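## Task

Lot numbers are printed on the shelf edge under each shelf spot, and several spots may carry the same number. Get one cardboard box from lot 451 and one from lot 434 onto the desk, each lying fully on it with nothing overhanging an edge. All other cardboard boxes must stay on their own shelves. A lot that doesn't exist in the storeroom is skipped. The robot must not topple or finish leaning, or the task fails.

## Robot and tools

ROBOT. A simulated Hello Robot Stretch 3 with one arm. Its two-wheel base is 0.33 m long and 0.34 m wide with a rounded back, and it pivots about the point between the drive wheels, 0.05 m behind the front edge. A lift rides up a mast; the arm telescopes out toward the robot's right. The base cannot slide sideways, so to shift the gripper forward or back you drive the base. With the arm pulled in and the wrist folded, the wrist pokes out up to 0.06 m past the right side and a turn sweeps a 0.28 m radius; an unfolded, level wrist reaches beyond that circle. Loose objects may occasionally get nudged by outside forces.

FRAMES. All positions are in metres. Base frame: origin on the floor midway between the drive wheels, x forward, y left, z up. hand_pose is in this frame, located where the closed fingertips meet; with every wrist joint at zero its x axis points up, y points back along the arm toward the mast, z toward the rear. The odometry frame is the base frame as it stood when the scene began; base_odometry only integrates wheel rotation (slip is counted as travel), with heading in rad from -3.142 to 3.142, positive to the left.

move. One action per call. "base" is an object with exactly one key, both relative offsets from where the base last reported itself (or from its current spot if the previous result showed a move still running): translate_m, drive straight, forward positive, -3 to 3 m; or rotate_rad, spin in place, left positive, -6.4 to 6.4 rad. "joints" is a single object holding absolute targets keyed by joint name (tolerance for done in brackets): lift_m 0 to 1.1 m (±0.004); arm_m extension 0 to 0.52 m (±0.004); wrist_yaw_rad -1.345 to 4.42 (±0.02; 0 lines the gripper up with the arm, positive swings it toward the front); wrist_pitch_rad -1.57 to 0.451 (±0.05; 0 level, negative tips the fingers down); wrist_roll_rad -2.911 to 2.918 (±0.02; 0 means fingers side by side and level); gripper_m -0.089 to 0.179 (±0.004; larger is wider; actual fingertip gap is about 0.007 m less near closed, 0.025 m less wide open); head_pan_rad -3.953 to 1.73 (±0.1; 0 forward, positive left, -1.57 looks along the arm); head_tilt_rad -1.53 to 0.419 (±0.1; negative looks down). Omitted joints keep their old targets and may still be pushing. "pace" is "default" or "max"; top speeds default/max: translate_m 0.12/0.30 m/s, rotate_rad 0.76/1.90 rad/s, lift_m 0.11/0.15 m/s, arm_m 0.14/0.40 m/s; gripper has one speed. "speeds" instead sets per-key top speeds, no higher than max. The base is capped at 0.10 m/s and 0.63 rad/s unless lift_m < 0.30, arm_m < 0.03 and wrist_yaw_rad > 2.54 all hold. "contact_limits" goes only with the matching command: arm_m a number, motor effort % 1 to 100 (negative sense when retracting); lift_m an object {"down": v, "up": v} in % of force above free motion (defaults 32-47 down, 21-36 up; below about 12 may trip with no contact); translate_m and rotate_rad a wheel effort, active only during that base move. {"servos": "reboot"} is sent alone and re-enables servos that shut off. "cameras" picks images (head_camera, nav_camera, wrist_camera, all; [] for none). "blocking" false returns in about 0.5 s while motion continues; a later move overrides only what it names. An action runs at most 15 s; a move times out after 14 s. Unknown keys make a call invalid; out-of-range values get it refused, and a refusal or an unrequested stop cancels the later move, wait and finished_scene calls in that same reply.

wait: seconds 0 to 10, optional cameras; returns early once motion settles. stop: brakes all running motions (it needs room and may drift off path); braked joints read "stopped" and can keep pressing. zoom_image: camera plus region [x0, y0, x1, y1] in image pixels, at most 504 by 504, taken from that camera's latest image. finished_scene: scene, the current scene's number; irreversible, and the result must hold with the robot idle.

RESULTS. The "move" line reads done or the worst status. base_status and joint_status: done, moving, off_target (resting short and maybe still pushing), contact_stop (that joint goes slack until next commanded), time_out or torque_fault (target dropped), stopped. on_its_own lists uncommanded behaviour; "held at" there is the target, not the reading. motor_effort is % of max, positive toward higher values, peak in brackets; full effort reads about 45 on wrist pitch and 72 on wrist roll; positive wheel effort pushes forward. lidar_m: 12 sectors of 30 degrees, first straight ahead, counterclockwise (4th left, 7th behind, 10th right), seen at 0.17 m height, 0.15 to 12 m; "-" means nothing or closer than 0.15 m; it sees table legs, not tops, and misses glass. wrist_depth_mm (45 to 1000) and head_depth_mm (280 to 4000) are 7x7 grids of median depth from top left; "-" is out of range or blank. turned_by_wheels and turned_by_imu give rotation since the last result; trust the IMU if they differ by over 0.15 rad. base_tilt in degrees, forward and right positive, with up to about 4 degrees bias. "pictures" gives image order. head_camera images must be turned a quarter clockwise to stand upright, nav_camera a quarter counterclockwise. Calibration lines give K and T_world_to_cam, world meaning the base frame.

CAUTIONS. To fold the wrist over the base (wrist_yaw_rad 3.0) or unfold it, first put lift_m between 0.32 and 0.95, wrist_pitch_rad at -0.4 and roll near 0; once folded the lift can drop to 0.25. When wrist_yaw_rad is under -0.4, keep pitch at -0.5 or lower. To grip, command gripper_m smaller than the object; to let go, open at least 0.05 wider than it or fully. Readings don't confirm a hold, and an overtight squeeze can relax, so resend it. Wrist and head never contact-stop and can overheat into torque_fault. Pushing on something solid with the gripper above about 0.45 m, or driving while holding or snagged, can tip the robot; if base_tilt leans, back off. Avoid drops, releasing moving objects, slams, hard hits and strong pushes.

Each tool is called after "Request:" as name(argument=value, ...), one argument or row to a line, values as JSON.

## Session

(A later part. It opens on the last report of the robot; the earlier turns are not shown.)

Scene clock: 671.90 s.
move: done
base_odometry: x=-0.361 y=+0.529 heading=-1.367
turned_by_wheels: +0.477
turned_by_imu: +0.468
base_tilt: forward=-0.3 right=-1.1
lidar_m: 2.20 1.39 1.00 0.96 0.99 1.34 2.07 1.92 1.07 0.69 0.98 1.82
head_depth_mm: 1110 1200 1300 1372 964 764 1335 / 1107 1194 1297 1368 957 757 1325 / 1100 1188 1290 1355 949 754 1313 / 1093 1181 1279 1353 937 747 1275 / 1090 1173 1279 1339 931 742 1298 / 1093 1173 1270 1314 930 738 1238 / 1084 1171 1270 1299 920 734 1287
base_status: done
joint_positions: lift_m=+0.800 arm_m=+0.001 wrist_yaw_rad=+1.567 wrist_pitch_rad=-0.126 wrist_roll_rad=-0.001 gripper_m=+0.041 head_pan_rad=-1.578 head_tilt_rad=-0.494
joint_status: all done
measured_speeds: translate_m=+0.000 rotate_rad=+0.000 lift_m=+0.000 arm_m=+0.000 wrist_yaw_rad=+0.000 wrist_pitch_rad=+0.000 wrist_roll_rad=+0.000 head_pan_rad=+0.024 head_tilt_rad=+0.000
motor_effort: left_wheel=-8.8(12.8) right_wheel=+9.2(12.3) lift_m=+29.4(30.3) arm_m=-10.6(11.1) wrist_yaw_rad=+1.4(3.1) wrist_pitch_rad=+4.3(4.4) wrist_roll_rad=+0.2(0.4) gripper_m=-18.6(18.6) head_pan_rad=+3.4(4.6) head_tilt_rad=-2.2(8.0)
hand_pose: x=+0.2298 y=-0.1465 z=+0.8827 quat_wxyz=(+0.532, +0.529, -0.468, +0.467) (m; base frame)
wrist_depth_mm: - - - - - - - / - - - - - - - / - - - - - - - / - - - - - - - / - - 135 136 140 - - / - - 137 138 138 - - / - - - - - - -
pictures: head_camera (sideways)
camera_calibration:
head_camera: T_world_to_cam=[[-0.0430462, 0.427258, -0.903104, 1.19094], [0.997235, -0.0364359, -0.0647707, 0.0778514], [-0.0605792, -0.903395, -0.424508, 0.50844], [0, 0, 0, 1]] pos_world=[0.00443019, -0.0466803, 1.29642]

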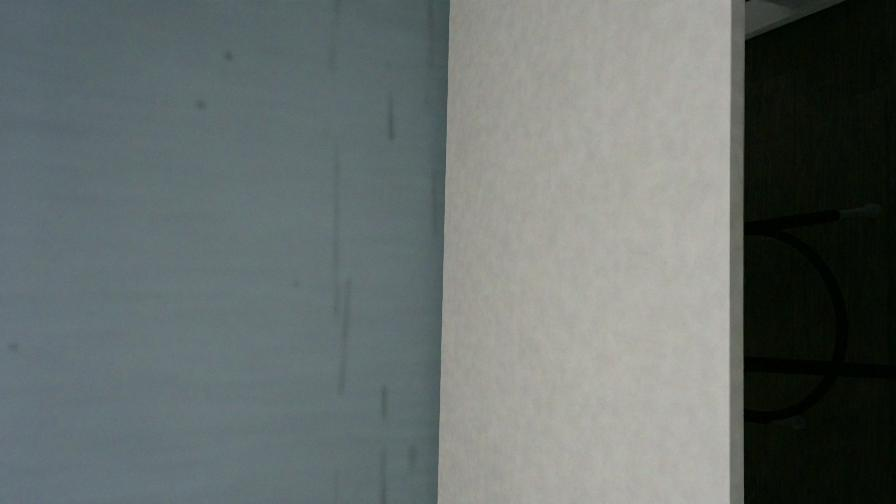

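Request:
move(
  joints={"wrist_yaw_rad": 0.0},
  cameras=[],
)

Request:
move(
  joints={"arm_m": 0.34, "lift_m": 0.72},
  cameras=["head_camera"],
)

Request:
move(
  joints={"lift_m": 0.63},
  speeds={"lift_m": 0.04},
  contact_limits={"lift_m": {"down": 12}},
  cameras=["head_camera"],
)

Scene clock: 682.43 s.
move: done
base_odometry: x=-0.361 y=+0.529 heading=-1.367
turned_by_wheels: +0.000
turned_by_imu: +0.000
base_tilt: forward=-0.3 right=-1.2
lidar_m: 2.20 1.39 1.00 0.96 0.99 1.34 2.07 1.91 1.07 0.68 0.98 1.81
head_depth_mm: 1101 1196 1307 1371 958 758 1321 / 1100 1187 1300 1366 948 756 1317 / 1089 1188 1295 1338 938 723 1245 / 1090 1180 1294 1332 937 490 315 / 1092 1181 1278 1315 927 735 1241 / 1088 1171 1277 1304 919 758 1262 / 1088 1172 1273 1287 909 754 1285
base_status: not commanded
joint_positions: lift_m=+0.800 arm_m=+0.001 wrist_yaw_rad=+0.003 wrist_pitch_rad=-0.126 wrist_roll_rad=-0.001 gripper_m=+0.041 head_pan_rad=-1.570 head_tilt_rad=-0.500
joint_status: all done
measured_speeds: all 0
motor_effort: left_wheel=-8.8(9.3) right_wheel=+9.3(9.8) lift_m=+29.7(30.7) arm_m=-10.5(13.4) wrist_yaw_rad=-2.7(7.2) wrist_pitch_rad=+4.2(4.4) wrist_roll_rad=+0.2(0.4) gripper_m=-18.3(18.7) head_pan_rad=+3.9(4.1) head_tilt_rad=-5.0(5.2)
hand_pose: x=-0.0207 y=-0.3967 z=+0.8827 quat_wxyz=(+0.706, +0.046, -0.705, -0.044) (m; base frame)
wrist_depth_mm: - - - - - - - / - - - - - - - / - - - - - - - / 838 - - 177 - - - / 527 - 136 135 140 - - / - - 137 139 138 - - / - - - 361 - 125 -
pictures: none
No camera images: "cameras" was empty.

Scene clock: 686.13 s.
move: done
base_odometry: x=-0.361 y=+0.529 heading=-1.367
turned_by_wheels: +0.000
turned_by_imu: +0.000
base_tilt: forward=-0.2 right=-1.2
lidar_m: 2.20 1.39 1.00 0.96 0.99 1.34 2.07 1.92 1.07 0.69 0.98 1.82
head_depth_mm: 1098 1192 1292 1373 954 757 1326 / 1096 1193 1295 1363 943 479 378 / 1101 1187 1292 1343 935 542 1312 / 1093 1180 1286 1330 797 602 1275 / 1090 1176 1290 1310 923 759 1264 / 1086 1173 1286 1309 919 758 1262 / 1091 1170 1280 1286 914 755 1290
base_status: not commanded
joint_positions: lift_m=+0.720 arm_m=+0.340 wrist_yaw_rad=+0.003 wrist_pitch_rad=-0.126 wrist_roll_rad=-0.001 gripper_m=+0.041 head_pan_rad=-1.570 head_tilt_rad=-0.500
joint_status: all done
measured_speeds: all 0
motor_effort: left_wheel=-8.6(9.2) right_wheel=+9.0(9.6) lift_m=+23.7(29.3) arm_m=+13.4(15.2) wrist_yaw_rad=-3.7(4.5) wrist_pitch_rad=+4.3(4.4) wrist_roll_rad=+0.2(0.4) gripper_m=-18.1(18.8) head_pan_rad=+3.1(4.2) head_tilt_rad=-4.0(5.1)
hand_pose: x=-0.0207 y=-0.7362 z=+0.8026 quat_wxyz=(+0.706, +0.046, -0.705, -0.044) (m; base frame)
wrist_depth_mm: - - - - - - - / - - - - - - - / - - - - - - - / - - - 176 - - - / - - 136 136 140 - - / - - 137 139 138 - - / - - 129 146 146 108 -
pictures: head_camera (sideways)
camera_calibration:
head_camera: T_world_to_cam=[[-0.0466511, 0.432519, -0.900417, 1.18745], [0.997509, -0.0275795, -0.0649295, 0.0780404], [-0.0529163, -0.901203, -0.430155, 0.515744], [0, 0, 0, 1]] pos_world=[0.00484108, -0.0466517, 1.29611]

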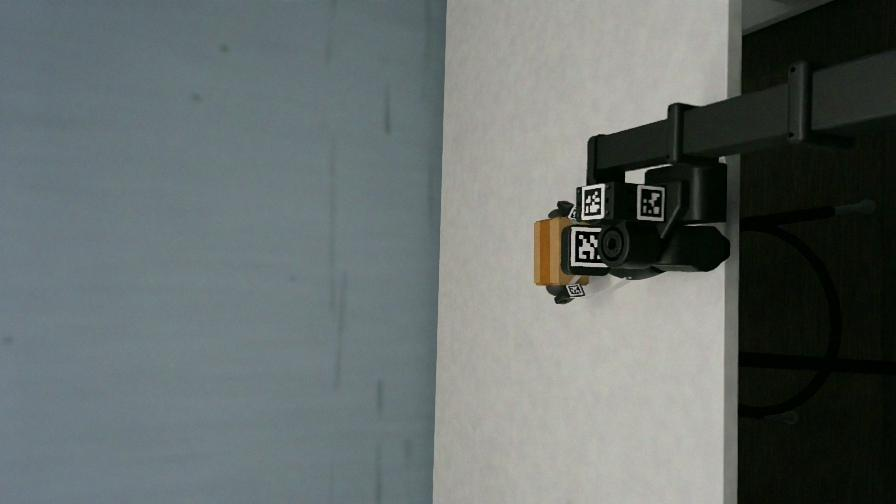

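Scene clock: 688.97 s.
move: contact_stop
base_odometry: x=-0.361 y=+0.529 heading=-1.367
turned_by_wheels: +0.000
turned_by_imu: +0.000
base_tilt: forward=-0.3 right=-1.3
lidar_m: 2.20 1.39 1.00 0.96 0.99 1.34 2.07 1.92 1.07 0.69 0.98 1.82
head_depth_mm: 1102 1190 1298 1376 954 760 1326 / 1097 1190 1304 1363 950 728 443 / 1097 1189 1292 1343 941 565 1244 / 1092 1176 1289 1336 845 587 1267 / 1094 1182 1273 1309 930 765 1264 / 1086 1172 1279 1306 918 761 1253 / 1084 1173 1279 1290 913 754 1285
base_status: not commanded
joint_positions: lift_m=+0.659 arm_m=+0.340 wrist_yaw_rad=+0.003 wrist_pitch_rad=-0.087 wrist_roll_rad=-0.001 gripper_m=+0.041 head_pan_rad=-1.570 head_tilt_rad=-0.500
joint_status: lift_m contact_stop (moved -0.061 of -0.090)
measured_speeds: translate_m=+0.000 rotate_rad=+0.000 lift_m=+0.002 arm_m=+0.000 wrist_yaw_rad=+0.000 wrist_pitch_rad=-0.024 wrist_roll_rad=+0.000 head_pan_rad=+0.000 head_tilt_rad=+0.000
on_its_own: lift_m is slack since a contact_stop (your +0.630 is given up)
motor_effort: left_wheel=-7.3(9.3) right_wheel=+5.6(9.5) lift_m=+25.4(26.7) arm_m=+8.0(13.1) wrist_yaw_rad=-2.7(4.4) wrist_pitch_rad=-2.6(10.0) wrist_roll_rad=+0.1(0.4) gripper_m=-18.0(18.7) head_pan_rad=+3.3(3.9) head_tilt_rad=-3.9(4.8)
contact_limits: lift_m down 12 (down: maximum 72; up: maximum 65)
hand_pose: x=-0.0208 y=-0.7381 z=+0.7513 quat_wxyz=(+0.707, +0.032, -0.706, -0.030) (m; base frame)
wrist_depth_mm: - - - - - - - / - - - - - - - / - - - - - - - / - - - 177 - - - / - - 136 135 140 - - / - - 137 138 138 - - / - - 128 146 146 108 -
pictures: head_camera (sideways)
camera_calibration:
head_camera: T_world_to_cam=[[-0.0466511, 0.432519, -0.900417, 1.18745], [0.997509, -0.0275795, -0.0649295, 0.0780404], [-0.0529163, -0.901203, -0.430155, 0.515744], [0, 0, 0, 1]] pos_world=[0.00484108, -0.0466517, 1.29611]

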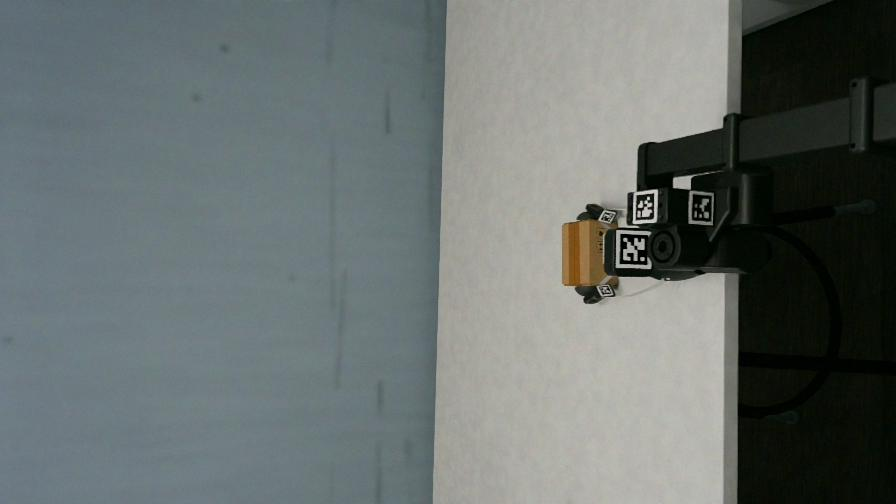

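Request:
move(
  joints={"lift_m": 0.665},
  cameras=[],
)

Request:
move(
  joints={"gripper_m": 0.17},
  cameras=[],
)

Request:
move(
  joints={"arm_m": 0.05},
  cameras=["head_camera"],
)

Scene clock: 694.10 s.
move: done
base_odometry: x=-0.361 y=+0.529 heading=-1.367
turned_by_wheels: +0.000
turned_by_imu: +0.000
base_tilt: forward=-0.3 right=-1.1
lidar_m: 2.20 1.39 1.00 0.96 0.99 1.34 2.08 1.92 1.07 0.68 0.98 1.83
head_depth_mm: 1109 1193 1306 1368 953 756 1322 / 1095 1191 1296 1359 949 729 437 / 1095 1187 1285 1348 939 560 1241 / 1097 1188 1283 1328 851 586 1277 / 1092 1174 1290 1312 930 764 1265 / 1090 1174 1282 1303 916 759 1231 / 1086 1175 1283 1281 910 755 1284
base_status: not commanded
joint_positions: lift_m=+0.665 arm_m=+0.340 wrist_yaw_rad=+0.003 wrist_pitch_rad=-0.118 wrist_roll_rad=-0.001 gripper_m=+0.041 head_pan_rad=-1.570 head_tilt_rad=-0.500
joint_status: all done
measured_speeds: all 0
motor_effort: left_wheel=-7.9(7.9) right_wheel=+5.5(6.6) lift_m=+31.5(32.8) arm_m=+0.7(1.9) wrist_yaw_rad=-2.1(3.7) wrist_pitch_rad=+2.9(3.1) wrist_roll_rad=+0.2(0.3) gripper_m=-18.2(18.6) head_pan_rad=+2.6(3.3) head_tilt_rad=-2.7(3.2)
hand_pose: x=-0.0208 y=-0.7366 z=+0.7496 quat_wxyz=(+0.706, +0.043, -0.705, -0.041) (m; base frame)
wrist_depth_mm: - - - - - - - / - - - - - - - / - - - - - - - / - - - 175 - - - / - - 136 135 140 - - / - - 137 139 138 - - / - - 128 146 146 108 -
pictures: none
No camera images: "cameras" was empty.

Scene clock: 695.93 s.
move: done
base_odometry: x=-0.361 y=+0.529 heading=-1.367
turned_by_wheels: +0.000
turned_by_imu: +0.000
base_tilt: forward=-0.3 right=-1.1
lidar_m: 2.20 1.39 1.00 0.96 0.99 1.33 2.07 1.91 1.07 0.68 0.98 1.82
head_depth_mm: 1105 1194 1299 1376 956 757 1338 / 1103 1190 1296 1359 945 729 437 / 1097 1189 1295 1347 936 558 1245 / 1091 1180 1289 1320 853 585 1266 / 1093 1177 1286 1320 922 764 1267 / 1091 1180 1279 1305 920 759 1224 / 1087 1168 1279 1289 912 755 1288
base_status: not commanded
joint_positions: lift_m=+0.665 arm_m=+0.340 wrist_yaw_rad=+0.002 wrist_pitch_rad=-0.119 wrist_roll_rad=-0.001 gripper_m=+0.170 head_pan_rad=-1.570 head_tilt_rad=-0.500
joint_status: all done
measured_speeds: all 0
motor_effort: left_wheel=-7.4(7.9) right_wheel=+6.0(6.9) lift_m=+29.5(31.8) arm_m=-1.0(1.7) wrist_yaw_rad=-2.3(3.8) wrist_pitch_rad=+3.0(3.2) wrist_roll_rad=+0.3(0.5) gripper_m=+0.5(83.8) head_pan_rad=+2.8(3.4) head_tilt_rad=-2.1(3.1)
hand_pose: x=-0.0209 y=-0.7365 z=+0.7493 quat_wxyz=(+0.706, +0.043, -0.705, -0.042) (m; base frame)
wrist_depth_mm: - - - - - - - / - - - - - - - / - - - - - - - / - - - 175 - - - / - 143 133 135 135 - - / - 124 139 138 139 - - / - - - 146 146 - 106
pictures: none
No camera images: "cameras" was empty.

Scene clock: 699.30 s.
move: done
base_odometry: x=-0.361 y=+0.529 heading=-1.367
turned_by_wheels: +0.000
turned_by_imu: +0.000
base_tilt: forward=-0.3 right=-1.1
lidar_m: 2.20 1.39 1.00 0.96 0.99 1.34 2.07 1.92 1.08 0.69 0.98 1.82
head_depth_mm: 1103 1196 1304 1366 954 757 1324 / 1104 1194 1295 1362 952 752 1322 / 1101 1190 1289 1348 938 774 1244 / 1092 1180 1284 1337 853 769 1272 / 1092 1173 1284 1319 925 765 1234 / 1089 1172 1278 1304 920 759 1232 / 1085 1167 1274 1288 911 755 1284
base_status: not commanded
joint_positions: lift_m=+0.665 arm_m=+0.050 wrist_yaw_rad=+0.002 wrist_pitch_rad=-0.119 wrist_roll_rad=-0.001 gripper_m=+0.170 head_pan_rad=-1.570 head_tilt_rad=-0.500
joint_status: all done
measured_speeds: all 0
motor_effort: left_wheel=-7.8(8.1) right_wheel=+6.3(6.8) lift_m=+25.8(29.9) arm_m=-13.0(14.3) wrist_yaw_rad=-2.6(3.9) wrist_pitch_rad=+3.1(3.2) wrist_roll_rad=+0.2(0.4) gripper_m=+0.5(1.1) head_pan_rad=+2.7(3.4) head_tilt_rad=-1.4(2.8)
hand_pose: x=-0.0209 y=-0.4465 z=+0.7493 quat_wxyz=(+0.706, +0.043, -0.705, -0.042) (m; base frame)
wrist_depth_mm: - - - - - - - / - - - - - - - / 481 - - 418 - - - / - - - - - - - / - 143 - - - - - / 117 141 863 - - - - / - - - - - - 106
pictures: head_camera (sideways)
camera_calibration:
head_camera: T_world_to_cam=[[-0.0466511, 0.432519, -0.900417, 1.18745], [0.997509, -0.0275795, -0.0649295, 0.0780404], [-0.0529163, -0.901203, -0.430155, 0.515744], [0, 0, 0, 1]] pos_world=[0.00484108, -0.0466517, 1.29611]

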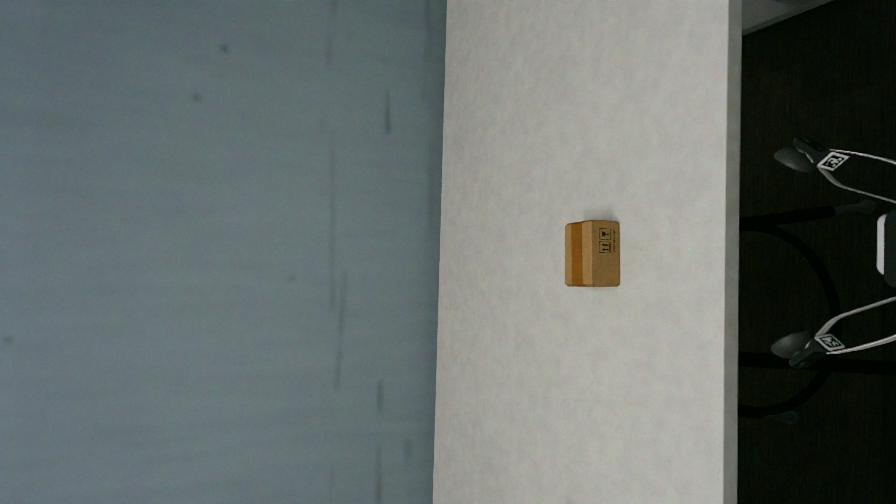

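Request:
move(
  joints={"head_pan_rad": -1.0},
  cameras=["head_camera"],
)

Scene clock: 706.33 s.
move: done
base_odometry: x=-0.361 y=+0.529 heading=-1.367
turned_by_wheels: +0.000
turned_by_imu: +0.000
base_tilt: forward=-0.3 right=-1.1
lidar_m: 2.20 1.38 1.00 0.96 0.99 1.34 2.07 1.91 1.07 0.69 0.98 1.82
head_depth_mm: 1098 1166 1248 1297 954 732 1252 / 1156 1229 1324 1351 948 751 1222 / 1226 1306 1412 1350 936 799 1304 / 1300 1396 1516 1327 925 1425 1300 / 1370 1480 1610 1706 928 1574 1295 / 1456 1604 1753 1921 1002 1581 1291 / 1565 1714 1904 2141 1943 1570 1283
base_status: not commanded
joint_positions: lift_m=+0.665 arm_m=+0.050 wrist_yaw_rad=+0.002 wrist_pitch_rad=-0.119 wrist_roll_rad=-0.001 gripper_m=+0.170 head_pan_rad=-0.983 head_tilt_rad=-0.500
joint_status: all done
measured_speeds: all 0
motor_effort: left_wheel=-7.5(7.9) right_wheel=+6.4(6.7) lift_m=+23.4(24.0) arm_m=-12.8(13.3) wrist_yaw_rad=-1.7(4.3) wrist_pitch_rad=+3.1(3.2) wrist_roll_rad=+0.3(0.3) gripper_m=+0.4(1.1) head_pan_rad=+0.5(5.6) head_tilt_rad=-0.3(1.7)
hand_pose: x=-0.0209 y=-0.4465 z=+0.7493 quat_wxyz=(+0.706, +0.043, -0.705, -0.042) (m; base frame)
wrist_depth_mm: - - - - - - - / - - - - - - - / 481 - - 417 - - - / - - - - - - - / - 143 - - - - - / 116 141 871 - - - - / - - - - - - 106
pictures: head_camera (sideways)
camera_calibration:
head_camera: T_world_to_cam=[[-0.278226, 0.334439, -0.900412, 1.18887], [0.846103, 0.529048, -0.0649408, 0.0790095], [0.454642, -0.779909, -0.430165, 0.512629], [0, 0, 0, 1]] pos_world=[0.03086, -0.0395984, 1.29611]

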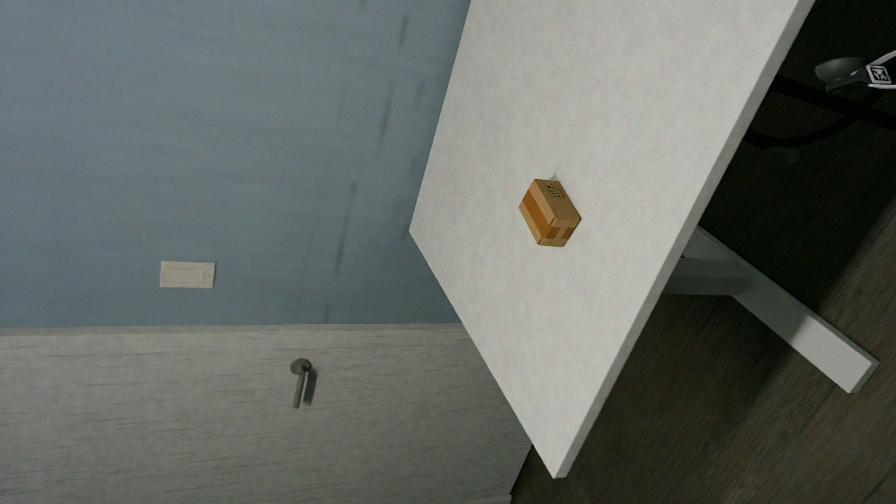

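Both on the desk.

Request:
finished_scene(
  scene=2,
)

The scene is finished: the task was done.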